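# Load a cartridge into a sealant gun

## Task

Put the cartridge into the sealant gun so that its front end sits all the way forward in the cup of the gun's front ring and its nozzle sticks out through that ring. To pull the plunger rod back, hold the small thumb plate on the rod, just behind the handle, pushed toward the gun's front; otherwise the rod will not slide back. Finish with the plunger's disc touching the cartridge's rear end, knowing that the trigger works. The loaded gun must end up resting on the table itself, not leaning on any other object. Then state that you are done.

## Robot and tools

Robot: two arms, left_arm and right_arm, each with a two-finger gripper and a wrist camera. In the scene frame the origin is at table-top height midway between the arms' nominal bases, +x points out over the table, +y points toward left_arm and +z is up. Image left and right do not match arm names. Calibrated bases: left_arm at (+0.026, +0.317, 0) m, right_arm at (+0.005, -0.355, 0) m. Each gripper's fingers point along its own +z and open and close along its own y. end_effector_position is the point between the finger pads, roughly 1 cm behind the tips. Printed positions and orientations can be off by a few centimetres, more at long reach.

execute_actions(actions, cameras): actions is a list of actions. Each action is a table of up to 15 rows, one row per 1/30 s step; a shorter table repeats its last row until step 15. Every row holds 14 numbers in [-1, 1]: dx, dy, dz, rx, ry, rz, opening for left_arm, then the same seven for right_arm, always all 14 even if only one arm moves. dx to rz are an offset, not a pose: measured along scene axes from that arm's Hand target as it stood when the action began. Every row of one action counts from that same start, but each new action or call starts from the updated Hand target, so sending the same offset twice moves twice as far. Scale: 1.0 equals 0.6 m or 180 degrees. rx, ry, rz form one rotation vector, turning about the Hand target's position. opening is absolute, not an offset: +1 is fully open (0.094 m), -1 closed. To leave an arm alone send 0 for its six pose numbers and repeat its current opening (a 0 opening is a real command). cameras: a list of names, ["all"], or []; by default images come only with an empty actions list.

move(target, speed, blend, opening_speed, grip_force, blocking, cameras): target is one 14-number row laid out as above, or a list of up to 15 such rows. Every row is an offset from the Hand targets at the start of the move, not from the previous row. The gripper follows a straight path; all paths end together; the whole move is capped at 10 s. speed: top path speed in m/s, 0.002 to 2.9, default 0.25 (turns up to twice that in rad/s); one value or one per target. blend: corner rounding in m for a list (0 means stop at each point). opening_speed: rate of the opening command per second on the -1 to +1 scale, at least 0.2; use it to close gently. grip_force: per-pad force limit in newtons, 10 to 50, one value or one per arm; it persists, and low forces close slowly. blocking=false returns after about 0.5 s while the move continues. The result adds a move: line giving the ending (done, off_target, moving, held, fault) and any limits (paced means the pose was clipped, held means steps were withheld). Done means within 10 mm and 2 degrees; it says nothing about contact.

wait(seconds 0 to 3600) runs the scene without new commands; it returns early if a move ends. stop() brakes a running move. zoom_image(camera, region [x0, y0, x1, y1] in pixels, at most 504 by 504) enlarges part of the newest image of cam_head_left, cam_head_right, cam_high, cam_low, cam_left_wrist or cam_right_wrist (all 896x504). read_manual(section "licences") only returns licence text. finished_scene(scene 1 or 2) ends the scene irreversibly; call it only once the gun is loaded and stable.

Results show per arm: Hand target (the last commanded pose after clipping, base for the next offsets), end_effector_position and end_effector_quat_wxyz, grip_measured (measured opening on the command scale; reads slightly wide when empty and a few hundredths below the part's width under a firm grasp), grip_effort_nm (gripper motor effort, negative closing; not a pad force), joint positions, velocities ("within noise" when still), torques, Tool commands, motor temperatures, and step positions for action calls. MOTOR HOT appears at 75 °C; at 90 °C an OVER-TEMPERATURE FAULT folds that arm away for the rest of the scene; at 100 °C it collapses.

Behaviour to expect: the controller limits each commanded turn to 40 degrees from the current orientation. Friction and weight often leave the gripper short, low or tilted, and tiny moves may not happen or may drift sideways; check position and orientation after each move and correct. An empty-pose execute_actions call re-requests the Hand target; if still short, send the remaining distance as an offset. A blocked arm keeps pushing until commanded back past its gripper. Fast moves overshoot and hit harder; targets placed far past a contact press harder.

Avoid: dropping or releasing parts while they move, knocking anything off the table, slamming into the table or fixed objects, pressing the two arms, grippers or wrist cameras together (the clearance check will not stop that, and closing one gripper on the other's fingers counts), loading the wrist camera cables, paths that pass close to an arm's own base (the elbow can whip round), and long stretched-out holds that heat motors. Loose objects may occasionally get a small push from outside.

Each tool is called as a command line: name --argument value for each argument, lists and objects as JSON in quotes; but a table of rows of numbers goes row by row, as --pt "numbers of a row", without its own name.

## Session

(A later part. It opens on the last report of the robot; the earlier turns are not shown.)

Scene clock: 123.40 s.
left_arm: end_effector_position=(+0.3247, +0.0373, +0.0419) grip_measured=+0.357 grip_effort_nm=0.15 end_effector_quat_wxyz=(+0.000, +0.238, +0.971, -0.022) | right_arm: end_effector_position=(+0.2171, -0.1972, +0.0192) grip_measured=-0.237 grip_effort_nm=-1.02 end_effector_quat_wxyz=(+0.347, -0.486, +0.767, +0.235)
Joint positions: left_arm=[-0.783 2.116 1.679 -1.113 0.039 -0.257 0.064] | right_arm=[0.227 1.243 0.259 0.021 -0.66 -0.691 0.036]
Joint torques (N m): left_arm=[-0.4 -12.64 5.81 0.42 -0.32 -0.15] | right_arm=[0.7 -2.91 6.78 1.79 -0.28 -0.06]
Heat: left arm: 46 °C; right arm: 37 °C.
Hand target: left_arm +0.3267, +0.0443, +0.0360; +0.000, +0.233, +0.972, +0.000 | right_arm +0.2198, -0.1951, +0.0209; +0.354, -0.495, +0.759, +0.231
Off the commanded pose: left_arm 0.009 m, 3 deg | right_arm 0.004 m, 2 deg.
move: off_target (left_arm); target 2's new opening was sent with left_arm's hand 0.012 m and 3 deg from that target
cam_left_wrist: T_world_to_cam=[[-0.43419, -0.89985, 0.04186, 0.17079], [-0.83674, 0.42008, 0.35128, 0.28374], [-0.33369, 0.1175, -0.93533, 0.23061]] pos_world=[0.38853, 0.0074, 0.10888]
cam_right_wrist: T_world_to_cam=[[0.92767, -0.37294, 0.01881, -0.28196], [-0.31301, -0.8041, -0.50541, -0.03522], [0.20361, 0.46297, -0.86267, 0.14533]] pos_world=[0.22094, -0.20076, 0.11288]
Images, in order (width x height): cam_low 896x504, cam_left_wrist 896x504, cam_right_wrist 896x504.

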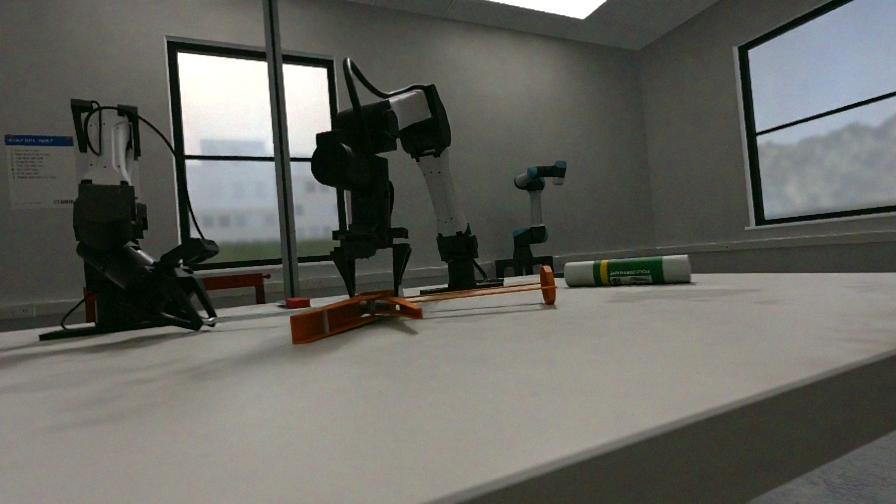

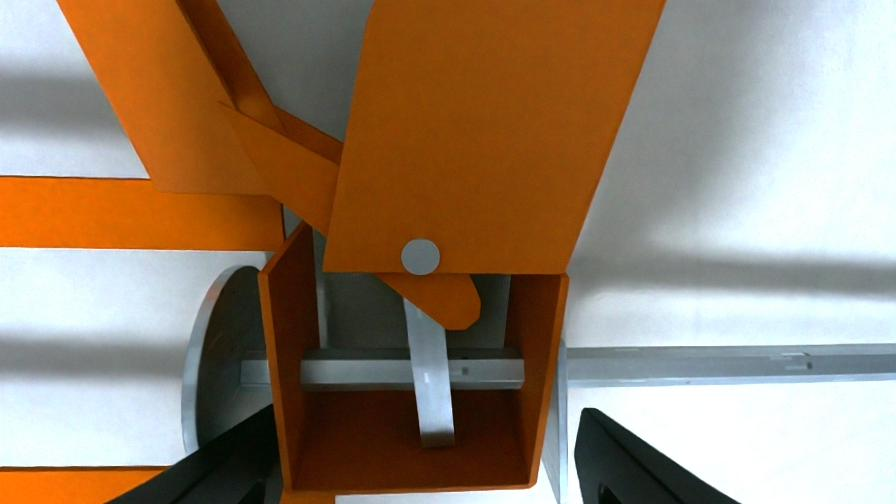

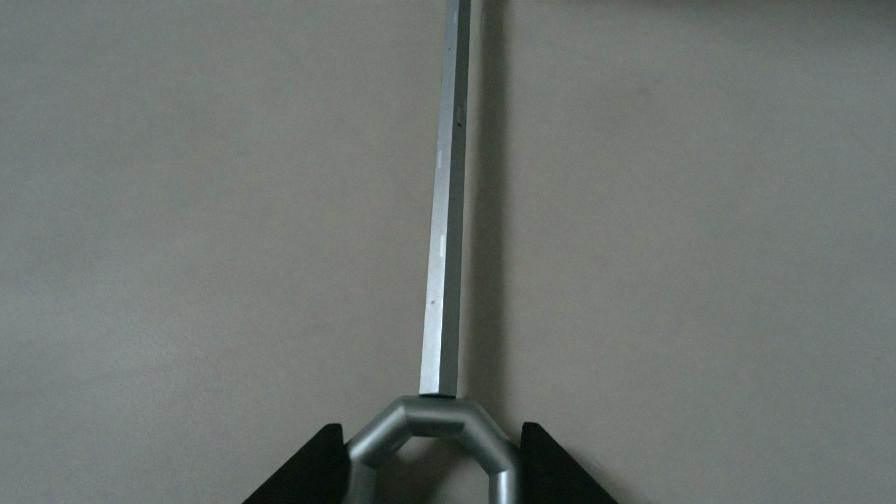

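move --target '[-0.0033, -0.0117, 0.06, 0, 0, 0, 0.36, 0, 0, 0, 0, 0, 0, -0.45]' --speed 0.08 --cameras '["cam_left_wrist", "cam_low"]'

Scene clock: 124.87 s.
left_arm: end_effector_position=(+0.3212, +0.0406, +0.0663) grip_measured=+0.357 grip_effort_nm=0.13 end_effector_quat_wxyz=(-0.010, +0.235, +0.972, -0.004) | right_arm: end_effector_position=(+0.2171, -0.1972, +0.0192) grip_measured=-0.237 grip_effort_nm=-1.02 end_effector_quat_wxyz=(+0.347, -0.486, +0.767, +0.235)
Joint positions: left_arm=[-0.791 2.116 1.777 -1.245 0.018 -0.27 0.064] | right_arm=[0.227 1.243 0.259 0.021 -0.66 -0.691 0.036]
Joint torques (N m): left_arm=[-1.02 -13.48 8.72 0.27 -0.12 -0.19] | right_arm=[0.72 -2.89 6.76 1.79 -0.28 -0.06]
Heat: left arm: 46 °C; right arm: 37 °C.
Hand target: left_arm +0.3247, +0.0374, +0.0719; +0.000, +0.233, +0.972, +0.000 | right_arm +0.2198, -0.1951, +0.0209; +0.354, -0.495, +0.759, +0.231
Off the commanded pose: left_arm 0.007 m, 1 deg | right_arm 0.004 m, 2 deg.
move: done
cam_left_wrist: T_world_to_cam=[[-0.42964, -0.90293, 0.01147, 0.17193], [-0.83471, 0.40196, 0.37641, 0.26929], [-0.34449, 0.15215, -0.92638, 0.25343]] pos_world=[0.38595, 0.00843, 0.13144]
Images, in order (width x height): cam_low 896x504, cam_left_wrist 896x504.

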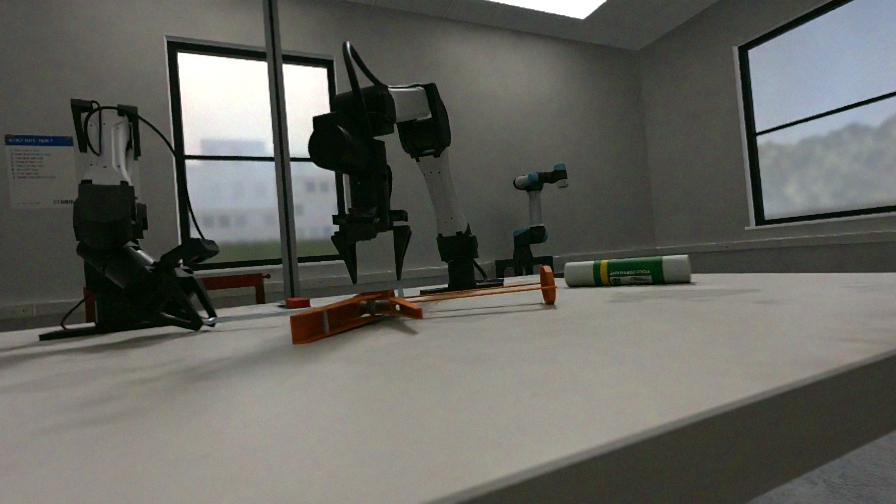

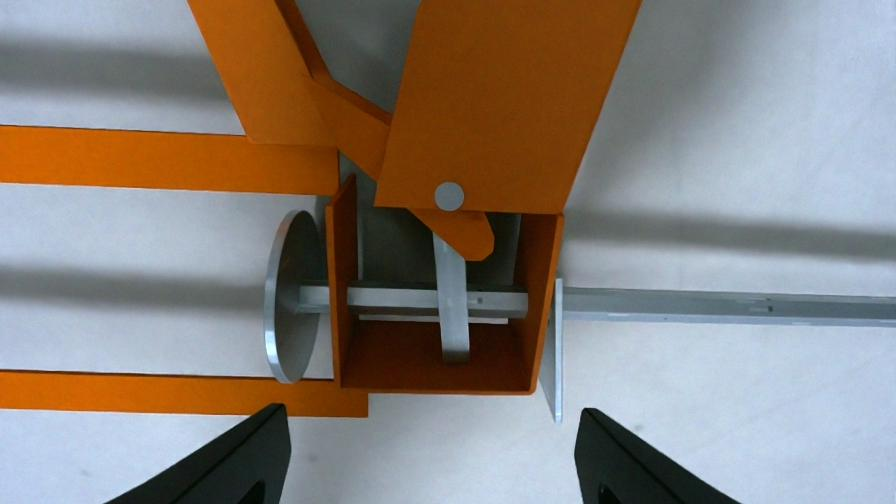

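move --target '[0.0922, 0.4377, 0.4802, 0, 0, 0.15, 0.8, 0, 0, 0, 0, 0, 0, -0.45]' --speed 0.4 --cameras '["cam_left_wrist", "cam_high", "cam_head_left"]'

Scene clock: 127.17 s.
left_arm: end_effector_position=(+0.3795, +0.2978, +0.3581) grip_measured=+0.797 grip_effort_nm=0.13 end_effector_quat_wxyz=(+0.296, -0.006, +0.955, -0.024) | right_arm: end_effector_position=(+0.2171, -0.1972, +0.0192) grip_measured=-0.237 grip_effort_nm=-1.02 end_effector_quat_wxyz=(+0.347, -0.486, +0.767, +0.235)
Joint positions: left_arm=[-0.094 1.658 2.247 -1.557 0.015 -0.065 0.084] | right_arm=[0.227 1.243 0.259 0.021 -0.66 -0.691 0.036]
Joint torques (N m): left_arm=[-0.1 -6.37 7.23 1.58 -0.01 0.04] | right_arm=[0.69 -2.89 6.78 1.79 -0.28 -0.06]
Heat: left arm: 46 °C; right arm: 38 °C.
Hand target: left_arm +0.3801, +0.3000, +0.3600; +0.000, +0.000, +1.000, +0.000 | right_arm +0.2198, -0.1951, +0.0209; +0.354, -0.495, +0.759, +0.231
Off the commanded pose: left_arm 0.003 m, 35 deg | right_arm 0.004 m, 2 deg.
joint sent to its limit (left arm) — joint 4 (wrist pitch), lower limit. The joint targets are off in orientation, not in position.
move: off_target (left_arm)
cam_left_wrist: T_world_to_cam=[[0.0234, -0.99757, 0.06563, 0.26274], [-0.97275, -0.03787, -0.22875, 0.50482], [0.23068, -0.05849, -0.97127, 0.36512]] pos_world=[0.40068, 0.30258, 0.45287]
Images, in order (width x height): cam_head_left 896x504, cam_high 896x504, cam_left_wrist 896x504.

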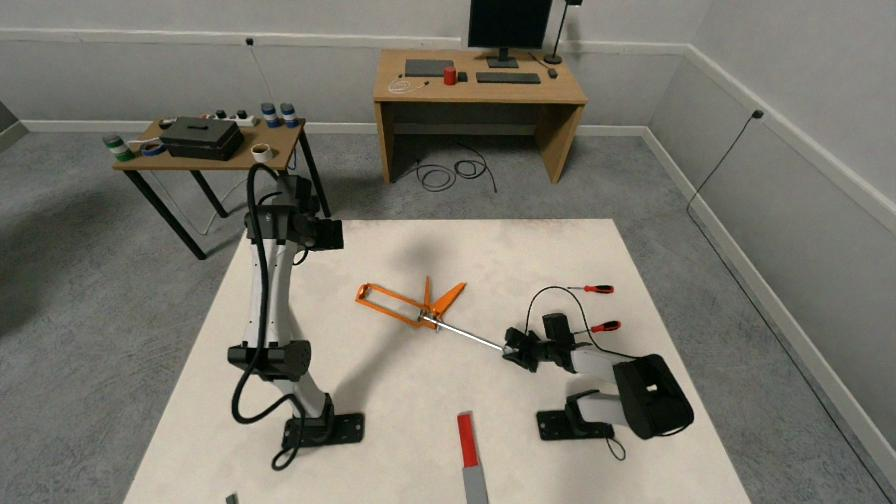

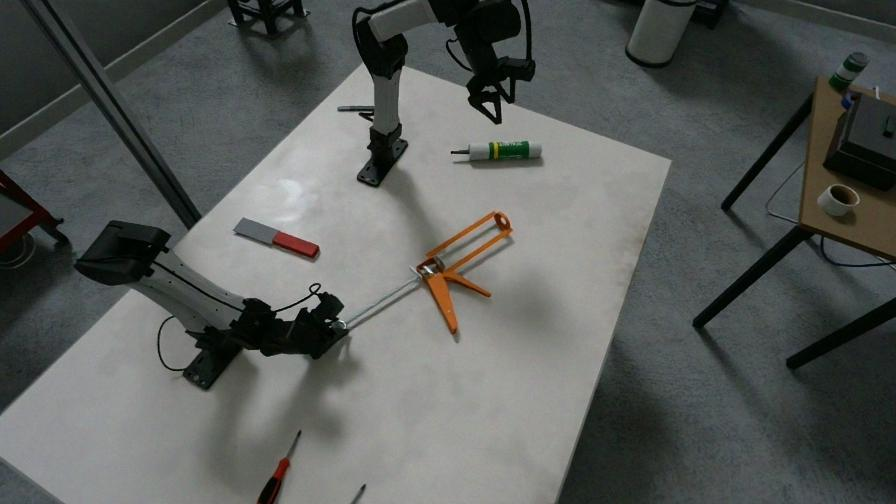

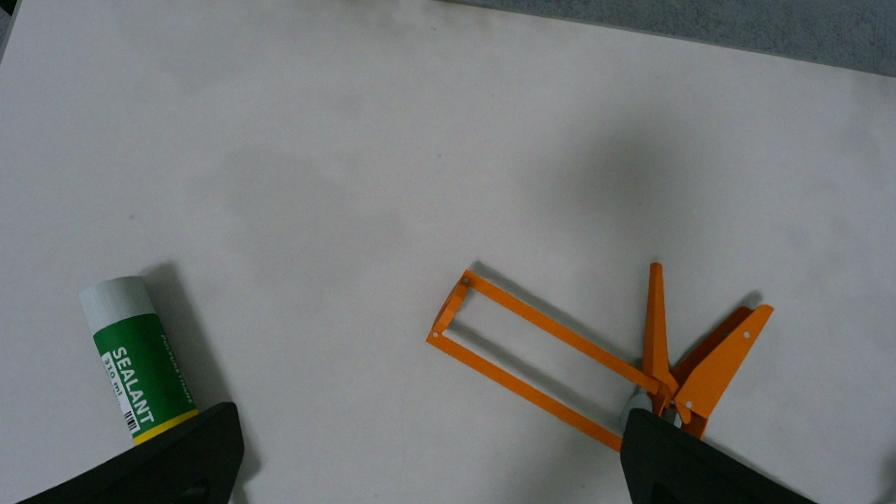

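move --target '[-0.0235, 0.4058, -0.4167, 0, 0, 0.165, 1.0, 0, 0, 0, 0, 0, 0, -0.45]' --speed 0.35 --cameras '["cam_left_wrist", "cam_high"]'

Scene clock: 131.20 s.
left_arm: end_effector_position=(+0.3641, +0.5390, +0.1078) grip_measured=+0.997 grip_effort_nm=0.13 end_effector_quat_wxyz=(+0.000, -0.260, +0.965, -0.009) | right_arm: end_effector_position=(+0.2171, -0.1972, +0.0192) grip_measured=-0.237 grip_effort_nm=-1.02 end_effector_quat_wxyz=(+0.347, -0.486, +0.767, +0.235)
Joint positions: left_arm=[0.542 2.104 1.923 -1.397 0.017 0.061 0.094] | right_arm=[0.227 1.243 0.259 0.021 -0.66 -0.691 0.036]
Joint torques (N m): left_arm=[-0.38 -12.4 8.64 0.34 -0.04 -0.02] | right_arm=[0.69 -2.89 6.76 1.79 -0.28 -0.07]
Heat: left arm: 45 °C; right arm: 38 °C.
Hand target: left_arm +0.3660, +0.5436, +0.1100; +0.000, -0.257, +0.967, +0.000 | right_arm +0.2198, -0.1951, +0.0209; +0.354, -0.495, +0.759, +0.231
Off the commanded pose: left_arm 0.005 m, 1 deg | right_arm 0.004 m, 2 deg.
move: done
cam_left_wrist: T_world_to_cam=[[0.52903, -0.84847, 0.01528, 0.26118], [-0.79289, -0.4878, 0.36522, 0.55479], [-0.30242, -0.20533, -0.9308, 0.40864]] pos_world=[0.4253, 0.57613, 0.17376]
Images, in order (width x height): cam_high 896x504, cam_left_wrist 896x504.

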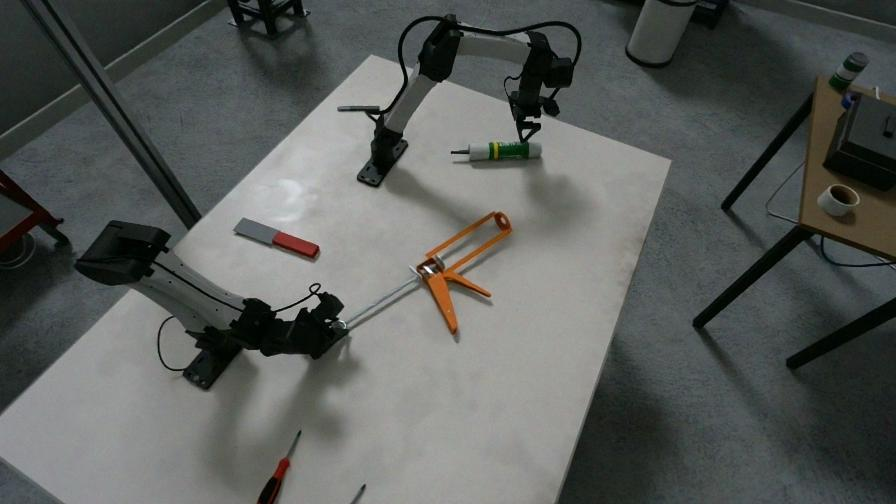

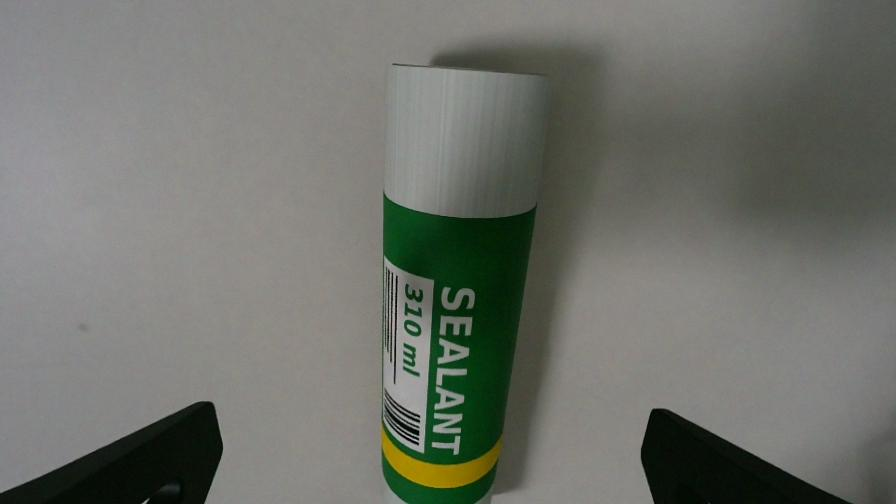

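move --target '[-0.0217, -0.0187, -0.1233, 0, 0, -0.0111, 1.0, 0, 0, 0, 0, 0, 0, -0.45]' --speed 0.12 --cameras '["cam_left_wrist", "cam_low"]'

Scene clock: 133.97 s.
left_arm: end_effector_position=(+0.3521, +0.5311, +0.0274) grip_measured=+0.997 grip_effort_nm=0.13 end_effector_quat_wxyz=(-0.012, -0.248, +0.969, -0.013) | right_arm: end_effector_position=(+0.2171, -0.1972, +0.0192) grip_measured=-0.237 grip_effort_nm=-1.02 end_effector_quat_wxyz=(+0.347, -0.486, +0.767, +0.235)
Joint positions: left_arm=[0.542 2.104 1.601 -1.099 0.016 0.087 0.094] | right_arm=[0.227 1.243 0.259 0.021 -0.66 -0.691 0.036]
Joint torques (N m): left_arm=[-0.95 -16.57 4.78 0.45 -0.1 0.02] | right_arm=[0.69 -2.88 6.76 1.79 -0.28 -0.06]
Heat: left arm: 45 °C; right arm: 38 °C.
Hand target: left_arm +0.3528, +0.5323, +0.0359; +0.000, -0.240, +0.971, +0.000 | right_arm +0.2198, -0.1951, +0.0209; +0.354, -0.495, +0.759, +0.231
Off the commanded pose: left_arm 0.009 m, 2 deg | right_arm 0.004 m, 2 deg.
move: done
cam_left_wrist: T_world_to_cam=[[0.50713, -0.86171, 0.01649, 0.27671], [-0.79763, -0.46199, 0.38774, 0.55807], [-0.32651, -0.20979, -0.92162, 0.33916]] pos_world=[0.41555, 0.56742, 0.09162]
Images, in order (width x height): cam_low 896x504, cam_left_wrist 896x504.

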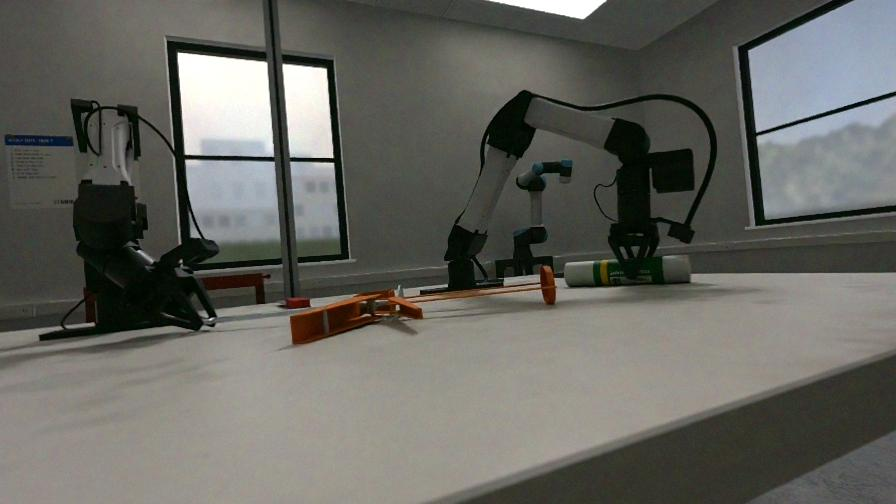

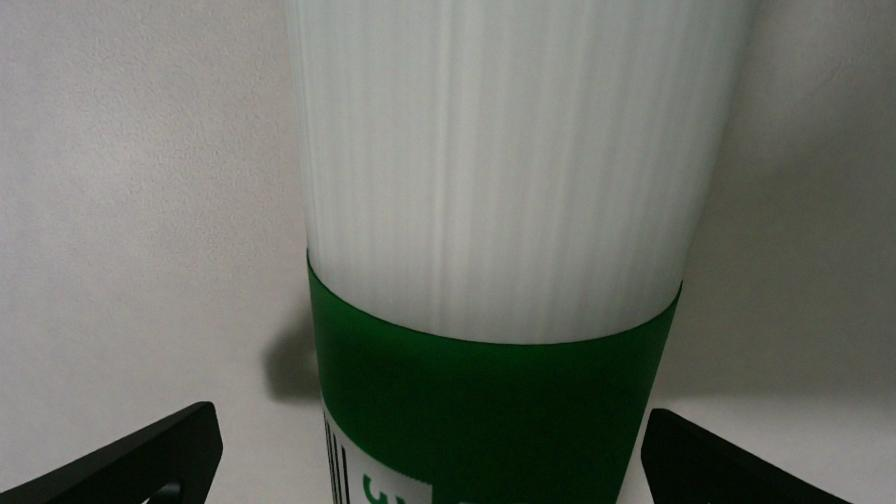

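move --target '[0.007, -0.0145, 0.0175, 0, 0, 0, 1.0, 0, 0, 0, 0, 0, 0, -0.45]' --speed 0.1 --cameras '["cam_left_wrist"]'

Scene clock: 135.13 s.
left_arm: end_effector_position=(+0.3561, +0.5219, +0.0351) grip_measured=+0.997 grip_effort_nm=0.13 end_effector_quat_wxyz=(-0.009, -0.237, +0.971, -0.011) | right_arm: end_effector_position=(+0.2171, -0.1972, +0.0192) grip_measured=-0.237 grip_effort_nm=-1.02 end_effector_quat_wxyz=(+0.347, -0.486, +0.767, +0.235)
Joint positions: left_arm=[0.516 2.083 1.601 -1.112 0.015 0.083 0.094] | right_arm=[0.227 1.243 0.259 0.021 -0.66 -0.691 0.036]
Joint torques (N m): left_arm=[-0.77 -15.92 6.71 0.29 -0.09 -0.17] | right_arm=[0.72 -2.91 6.75 1.79 -0.28 -0.06]
Heat: left arm: 46 °C; right arm: 38 °C.
Hand target: left_arm +0.3571, +0.5236, +0.0464; +0.000, -0.240, +0.971, +0.000 | right_arm +0.2198, -0.1951, +0.0209; +0.354, -0.495, +0.759, +0.231
Off the commanded pose: left_arm 0.012 m, 2 deg | right_arm 0.004 m, 2 deg.
move: off_target (left_arm)
cam_left_wrist: T_world_to_cam=[[0.48784, -0.8728, 0.01522, 0.27932], [-0.8098, -0.44597, 0.38123, 0.55019], [-0.32595, -0.19831, -0.92435, 0.33952]] pos_world=[0.41995, 0.55649, 0.09983]

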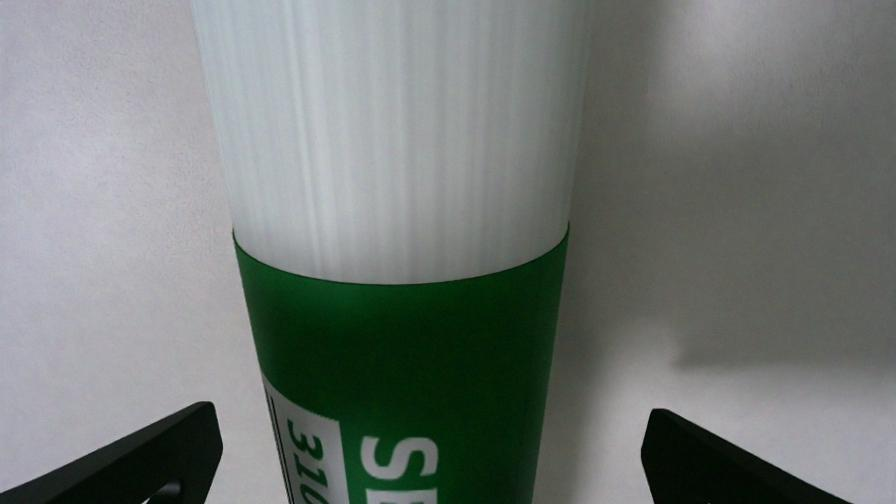

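move --target '[0, 0, 0, 0, 0, 0, -0.05, 0, 0, 0, 0, 0, 0, -0.45]' --opening_speed 0.5 --grip_force '[40, 50]' --cameras '["cam_left_wrist"]'

Scene clock: 138.27 s.
left_arm: end_effector_position=(+0.3559, +0.5218, +0.0351) grip_measured=+0.044 grip_effort_nm=-0.82 end_effector_quat_wxyz=(-0.009, -0.237, +0.971, -0.011) | right_arm: end_effector_position=(+0.2171, -0.1972, +0.0192) grip_measured=-0.237 grip_effort_nm=-1.01 end_effector_quat_wxyz=(+0.347, -0.486, +0.767, +0.235)
Joint positions: left_arm=[0.516 2.083 1.601 -1.113 0.015 0.082 0.049] | right_arm=[0.227 1.243 0.259 0.021 -0.66 -0.691 0.036]
Joint torques (N m): left_arm=[-0.79 -15.83 6.67 0.28 -0.09 -0.17] | right_arm=[0.7 -2.88 6.76 1.79 -0.28 -0.06]
Heat: left arm: 47 °C; right arm: 38 °C.
Hand target: left_arm +0.3571, +0.5236, +0.0464; +0.000, -0.240, +0.971, +0.000 | right_arm +0.2198, -0.1951, +0.0209; +0.354, -0.495, +0.759, +0.231
Off the commanded pose: left_arm 0.012 m, 2 deg | right_arm 0.004 m, 2 deg.
grip_force (N): 40, 50
move: done
cam_left_wrist: T_world_to_cam=[[0.48849, -0.87244, 0.01487, 0.27897], [-0.80916, -0.44655, 0.3819, 0.55006], [-0.32654, -0.19859, -0.92408, 0.33974]] pos_world=[0.41975, 0.55649, 0.09973]

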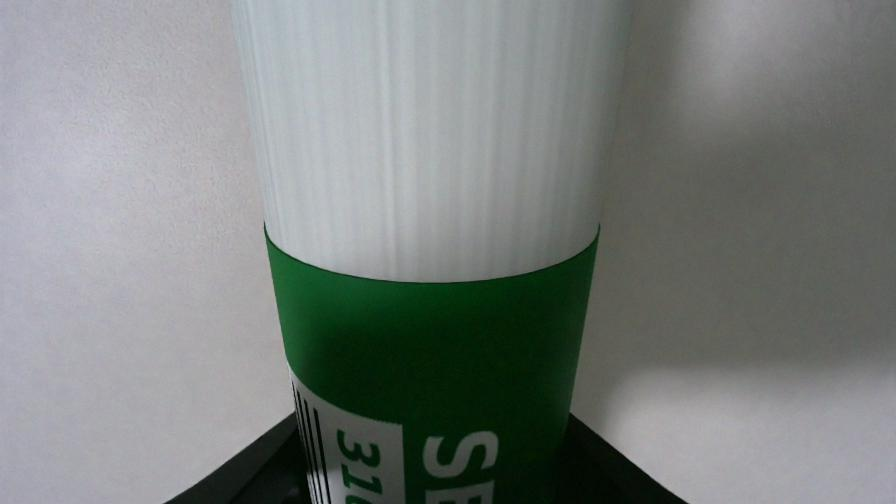

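zoom_image --camera "cam_high" --region '[400, 190, 530, 300]'

zoom_image --camera "cam_high" --region '[440, 120, 570, 180]'

This scene's latest camera images include none from cam_high. They are from: cam_left_wrist. cam_high's image comes with the result of a call that names it in "cameras".

This scene's latest camera images include none from cam_high. They are from: cam_left_wrist. cam_high's image comes with the result of a call that names it in "cameras".

move --pt "0 0 0.1727 0 0 0 -0.05 0 0 0 0 0 0 -0.45" --pt "0.0097 -0.7345 0.1727 0 0 -0.8072 -0.05 0 0 0 0 0 0 -0.45" --speed 0.2 --cameras '["cam_left_wrist", "cam_high", "cam_low", "cam_head_left"]'

Scene clock: 149.23 s.
left_arm: end_effector_position=(+0.3594, +0.0843, +0.1412) grip_measured=+0.043 grip_effort_nm=-0.85 end_effector_quat_wxyz=(-0.002, +0.851, +0.526, -0.007) | right_arm: end_effector_position=(+0.2171, -0.1972, +0.0192) grip_measured=-0.237 grip_effort_nm=-1.02 end_effector_quat_wxyz=(+0.347, -0.486, +0.767, +0.235)
Joint positions: left_arm=[-0.651 2.141 2.114 -1.553 0.012 1.429 0.049] | right_arm=[0.227 1.243 0.259 0.021 -0.66 -0.691 0.036]
Joint torques (N m): left_arm=[-0.64 -13.46 9.69 0.16 0 0.04] | right_arm=[0.72 -2.89 6.75 1.79 -0.28 -0.05]
Motor temperatures (°C): left_arm=[23 49 35 25 23 22 24] | right_arm=[24 33 34 39 23 21 26]
Heat: left arm: 49 °C; right arm: 39 °C.
Hand target: left_arm +0.3630, +0.0828, +0.1500; +0.000, +0.855, +0.518, +0.000 | right_arm +0.2198, -0.1951, +0.0209; +0.354, -0.495, +0.759, +0.231
Off the commanded pose: left_arm 0.010 m, 1 deg | right_arm 0.004 m, 2 deg.
joint sent to its limit (left arm) — joint 4 (wrist pitch), lower limit. The joint targets still meet the commanded pose.
grip_force (N): 40, 50
move: done
cam_left_wrist: T_world_to_cam=[[-0.90782, 0.41925, 0.00959, 0.28762], [0.39575, 0.84891, 0.35035, -0.22077], [0.13874, 0.32184, -0.93657, 0.14274]] pos_world=[0.32867, 0.02089, 0.20828]
Images, in order (width x height): cam_head_left 896x504, cam_high 896x504, cam_low 896x504, cam_left_wrist 896x504.

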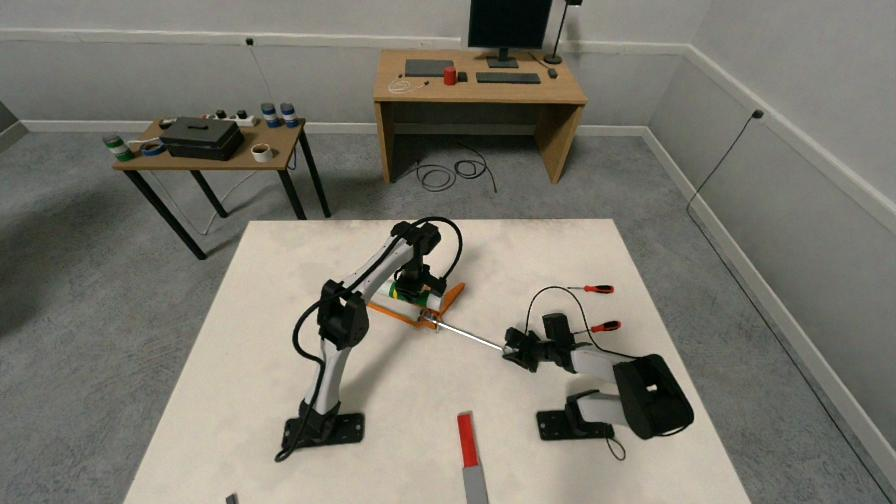

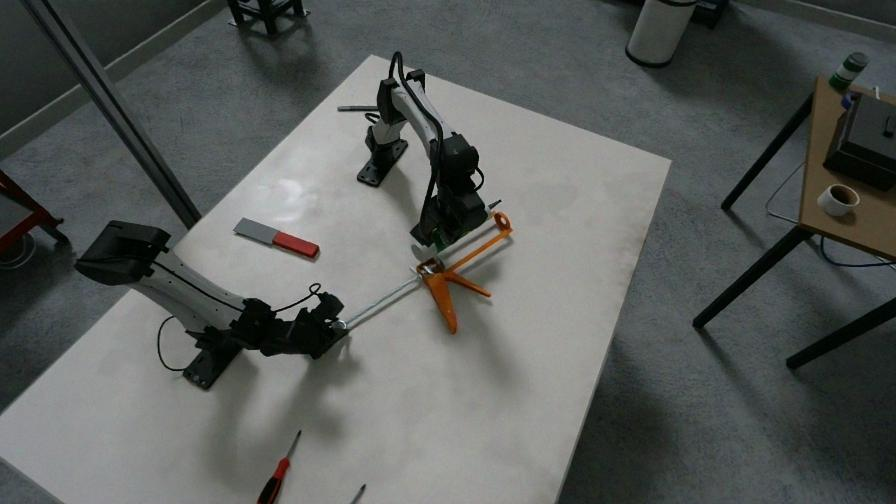

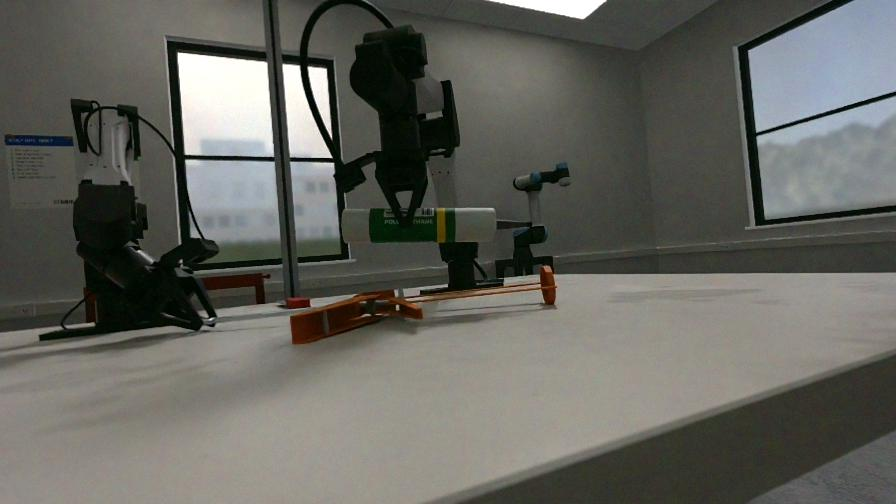

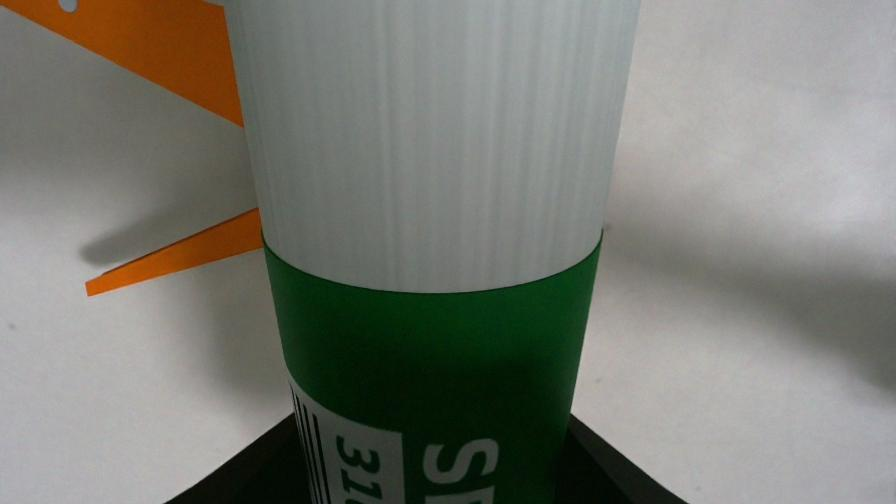

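zoom_image --camera "cam_low" --region '[320, 190, 580, 350]'

zoom_image --camera "cam_high" --region '[400, 180, 530, 300]'

Scaled by 1.938 from the camera's image (finer frame: 1280x720).

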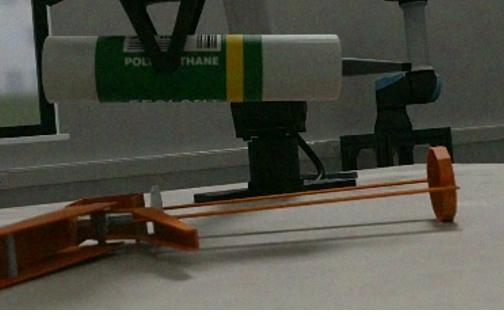

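Scaled by 3.877 from the camera's image (finer frame: 1280x720).

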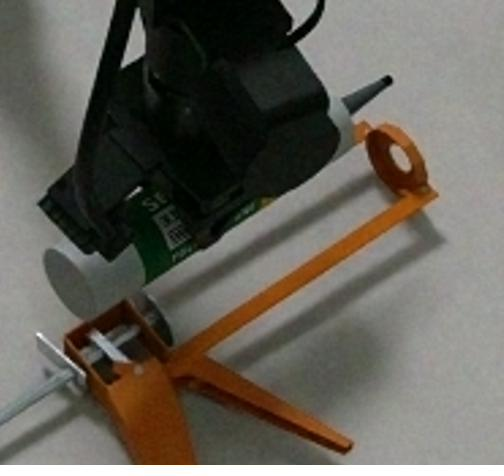

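move --pt "-0.1773 0.0887 -0.1 0 0 0 -0.05 0 0 0 0 0 0 -0.45" --pt "-0.1773 0.0887 -0.1717 0 0 0 -0.05 0 0 0 0 0 0 -0.45" --speed 0.15 --cameras '["cam_left_wrist", "cam_low", "cam_high"]'

zoom_image --camera "cam_low" --region '[320, 190, 580, 350]'

Scene clock: 158.03 s.
left_arm: end_effector_position=(+0.2566, +0.1362, +0.0488) grip_measured=+0.043 grip_effort_nm=-0.85 end_effector_quat_wxyz=(+0.002, +0.855, +0.518, -0.005) | right_arm: end_effector_position=(+0.2171, -0.1972, +0.0192) grip_measured=-0.237 grip_effort_nm=-1.01 end_effector_quat_wxyz=(+0.347, -0.486, +0.767, +0.235)
Joint positions: left_arm=[-0.705 1.698 1.141 -1.014 0.012 1.393 0.049] | right_arm=[0.227 1.243 0.259 0.021 -0.66 -0.691 0.036]
Joint torques (N m): left_arm=[-1.01 -8.53 5.64 0.45 0 -0.15] | right_arm=[0.69 -2.86 6.75 1.79 -0.28 -0.06]
Heat: left arm: 48 °C; right arm: 39 °C.
Hand target: left_arm +0.2566, +0.1361, +0.0470; +0.000, +0.855, +0.518, +0.000 | right_arm +0.2198, -0.1951, +0.0209; +0.354, -0.495, +0.759, +0.231
Off the commanded pose: left_arm 0.002 m, 1 deg | right_arm 0.004 m, 2 deg.
grip_force (N): 40, 50
move: done
cam_left_wrist: T_world_to_cam=[[-0.90018, 0.43552, 0.00059, 0.16968], [0.40833, 0.84351, 0.34893, -0.19421], [0.15147, 0.31434, -0.93715, 0.05155]] pos_world=[0.22423, 0.07371, 0.11598]
Images, in order (width x height): cam_high 896x504, cam_low 896x504, cam_left_wrist 896x504.

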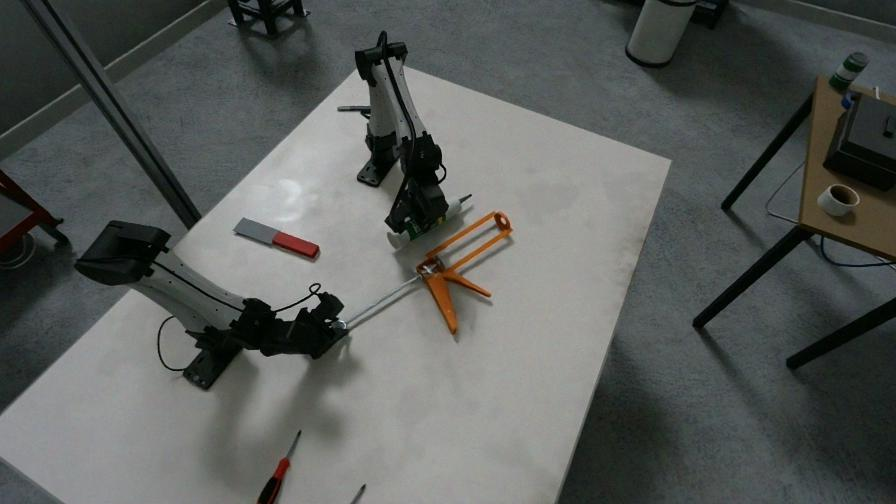

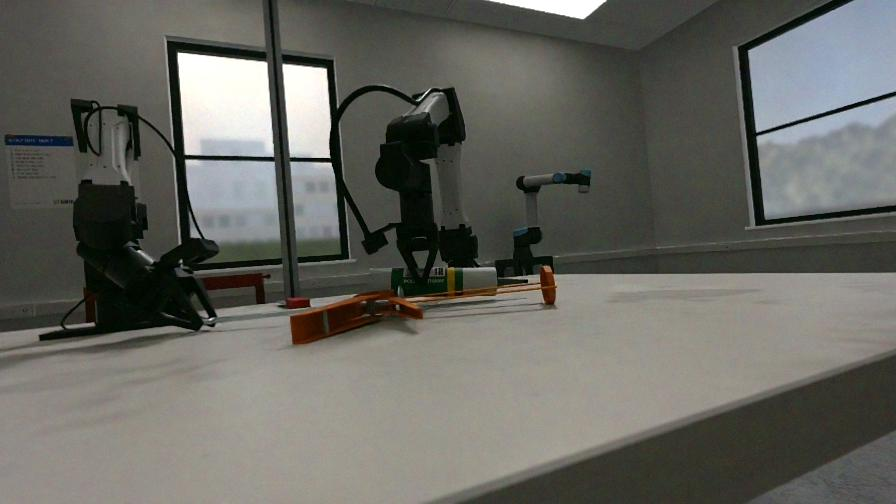

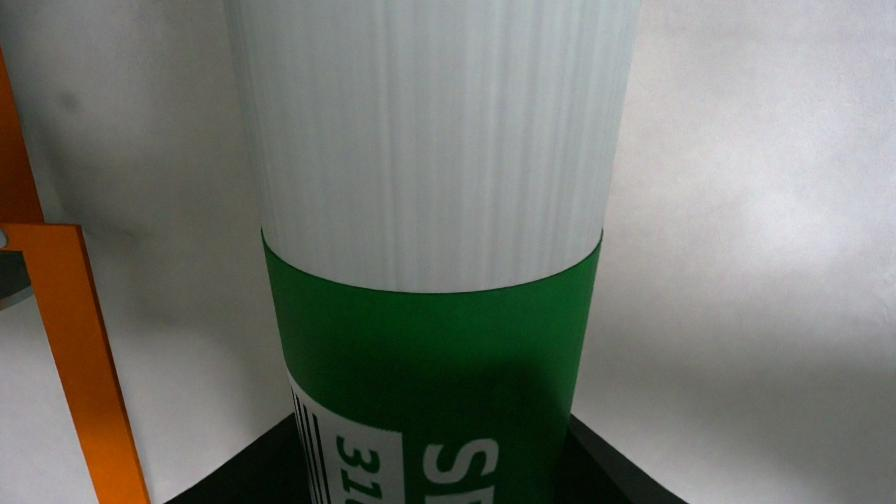

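Scaled by 1.938 from the camera's image (finer frame: 1280x720).

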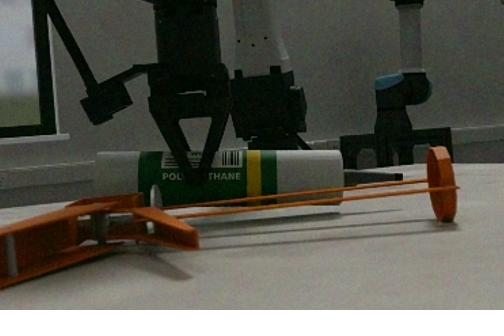

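move --target '[0, 0, -0.018, 0, 0, 0, -0.05, 0, 0, 0, 0, 0, 0, -0.45]' --speed 0.05 --cameras '["cam_low"]'

zoom_image --camera "cam_low" --region '[320, 190, 580, 350]'

Scene clock: 158.87 s.
left_arm: end_effector_position=(+0.2553, +0.1377, +0.0383) grip_measured=+0.043 grip_effort_nm=-0.85 end_effector_quat_wxyz=(-0.002, +0.855, +0.519, -0.006) | right_arm: end_effector_position=(+0.2171, -0.1972, +0.0192) grip_measured=-0.237 grip_effort_nm=-1.01 end_effector_quat_wxyz=(+0.347, -0.486, +0.767, +0.235)
Joint positions: left_arm=[-0.705 1.711 1.112 -0.979 0.009 1.391 0.049] | right_arm=[0.227 1.243 0.259 0.021 -0.66 -0.691 0.036]
Joint torques (N m): left_arm=[-1.02 -8.79 5.37 0.53 0.03 -0.12] | right_arm=[0.7 -2.88 6.75 1.79 -0.28 -0.05]
Heat: left arm: 48 °C; right arm: 39 °C.
Hand target: left_arm +0.2566, +0.1361, +0.0362; +0.000, +0.855, +0.518, +0.000 | right_arm +0.2198, -0.1951, +0.0209; +0.354, -0.495, +0.759, +0.231
Off the commanded pose: left_arm 0.003 m, 1 deg | right_arm 0.004 m, 2 deg.
grip_force (N): 40, 50
move: done

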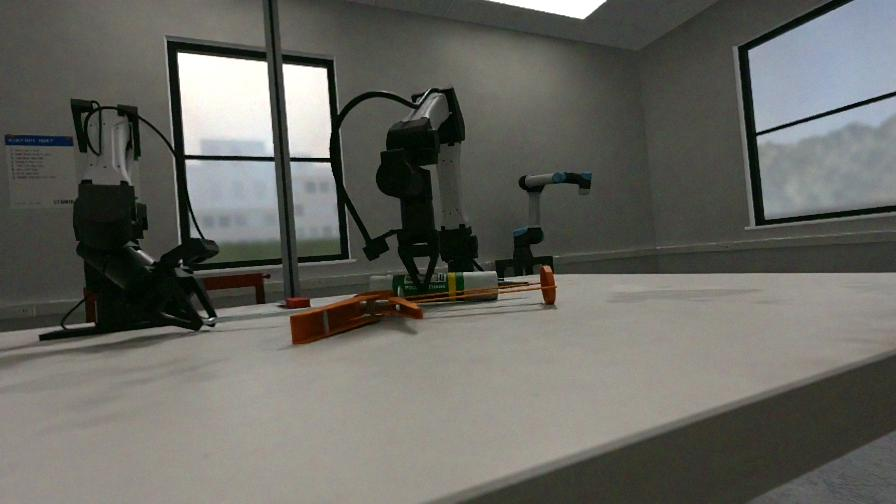

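Scaled by 1.938 from the camera's image (finer frame: 1280x720).

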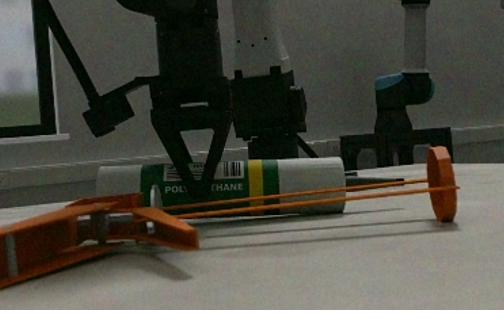

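move --target '[0, 0, -0.01, 0, 0, 0, -0.05, 0, 0, 0, 0, 0, 0, -0.45]' --speed 0.04 --cameras '["cam_low", "cam_left_wrist"]'

zoom_image --camera "cam_low" --region '[320, 190, 580, 350]'

Scene clock: 159.63 s.
left_arm: end_effector_position=(+0.2560, +0.1377, +0.0341) grip_measured=+0.043 grip_effort_nm=-0.85 end_effector_quat_wxyz=(+0.000, +0.854, +0.520, -0.004) | right_arm: end_effector_position=(+0.2171, -0.1972, +0.0192) grip_measured=-0.237 grip_effort_nm=-1.02 end_effector_quat_wxyz=(+0.347, -0.486, +0.767, +0.235)
Joint positions: left_arm=[-0.705 1.716 1.099 -0.958 0.007 1.39 0.049] | right_arm=[0.227 1.243 0.259 0.021 -0.66 -0.691 0.036]
Joint torques (N m): left_arm=[-1.02 -8.28 5.19 0.56 0.03 -0.11] | right_arm=[0.68 -2.88 6.76 1.79 -0.28 -0.06]
Heat: left arm: 48 °C; right arm: 39 °C.
Hand target: left_arm +0.2566, +0.1361, +0.0302; +0.000, +0.855, +0.518, +0.000 | right_arm +0.2198, -0.1951, +0.0209; +0.354, -0.495, +0.759, +0.231
Off the commanded pose: left_arm 0.004 m, 1 deg | right_arm 0.004 m, 2 deg.
grip_force (N): 40, 50
move: done
cam_left_wrist: T_world_to_cam=[[-0.90168, 0.43239, 0.00345, 0.16927], [0.40551, 0.84281, 0.35387, -0.18946], [0.1501, 0.32048, -0.93529, 0.03679]] pos_world=[0.22394, 0.0747, 0.10087]

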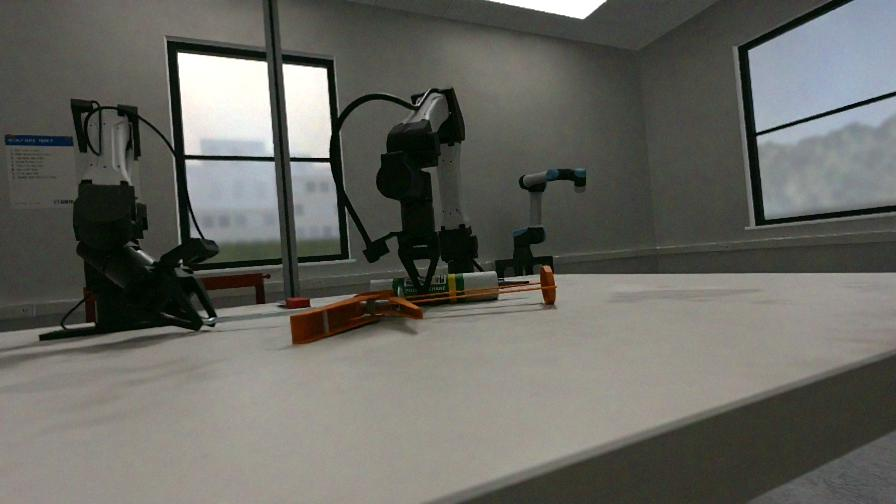

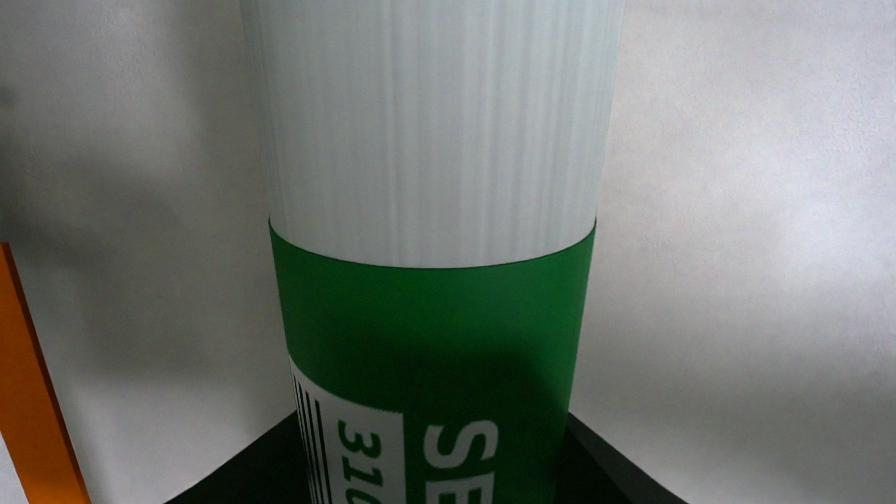

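Scaled by 1.938 from the camera's image (finer frame: 1280x720).

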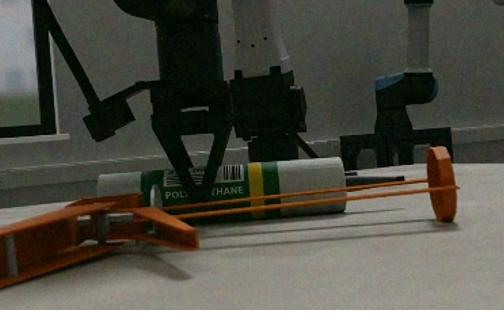

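move --pt "0 0 0 0 0 0 0.6 0 0 0 0 0 0 -0.45" --pt "0 0 0.15 0 0 0 0.8 0 0 0 0 0 0 -0.45" --speed 0.12 --opening_speed 0.8 --grip_force '[50, 50]' --cameras '["cam_left_wrist", "cam_low"]'

Scene clock: 163.13 s.
left_arm: end_effector_position=(+0.2535, +0.1397, +0.1099) grip_measured=+0.797 grip_effort_nm=0.13 end_effector_quat_wxyz=(-0.013, +0.854, +0.520, -0.008) | right_arm: end_effector_position=(+0.2171, -0.1972, +0.0192) grip_measured=-0.237 grip_effort_nm=-1.02 end_effector_quat_wxyz=(+0.347, -0.486, +0.767, +0.235)
Joint positions: left_arm=[-0.705 1.664 1.35 -1.287 0.007 1.39 0.084] | right_arm=[0.227 1.243 0.259 0.021 -0.66 -0.691 0.036]
Joint torques (N m): left_arm=[-0.99 -10.14 8.66 0.19 0.04 -0.11] | right_arm=[0.7 -2.88 6.75 1.79 -0.28 -0.05]
Heat: left arm: 47 °C; right arm: 39 °C.
Hand target: left_arm +0.2566, +0.1361, +0.1202; +0.000, +0.855, +0.518, +0.000 | right_arm +0.2198, -0.1951, +0.0209; +0.354, -0.495, +0.759, +0.231
Off the commanded pose: left_arm 0.011 m, 2 deg | right_arm 0.004 m, 2 deg.
move: off_target (left_arm); target 2's new opening was sent with left_arm's hand 0.011 m and 2 deg from that target
cam_left_wrist: T_world_to_cam=[[-0.90151, 0.43178, 0.02907, 0.16317], [0.41253, 0.83713, 0.35921, -0.21852], [0.13076, 0.33582, -0.9328, 0.1099]] pos_world=[0.22287, 0.07557, 0.17627]
Images, in order (width x height): cam_low 896x504, cam_left_wrist 896x504.

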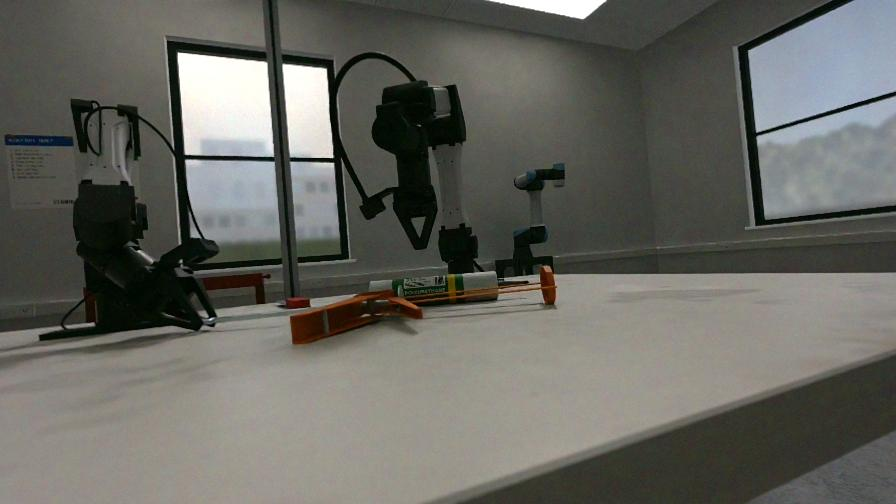

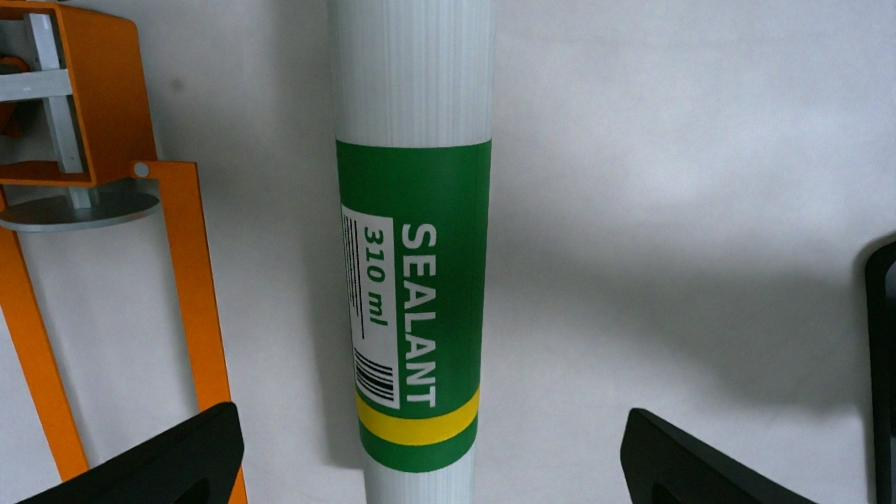

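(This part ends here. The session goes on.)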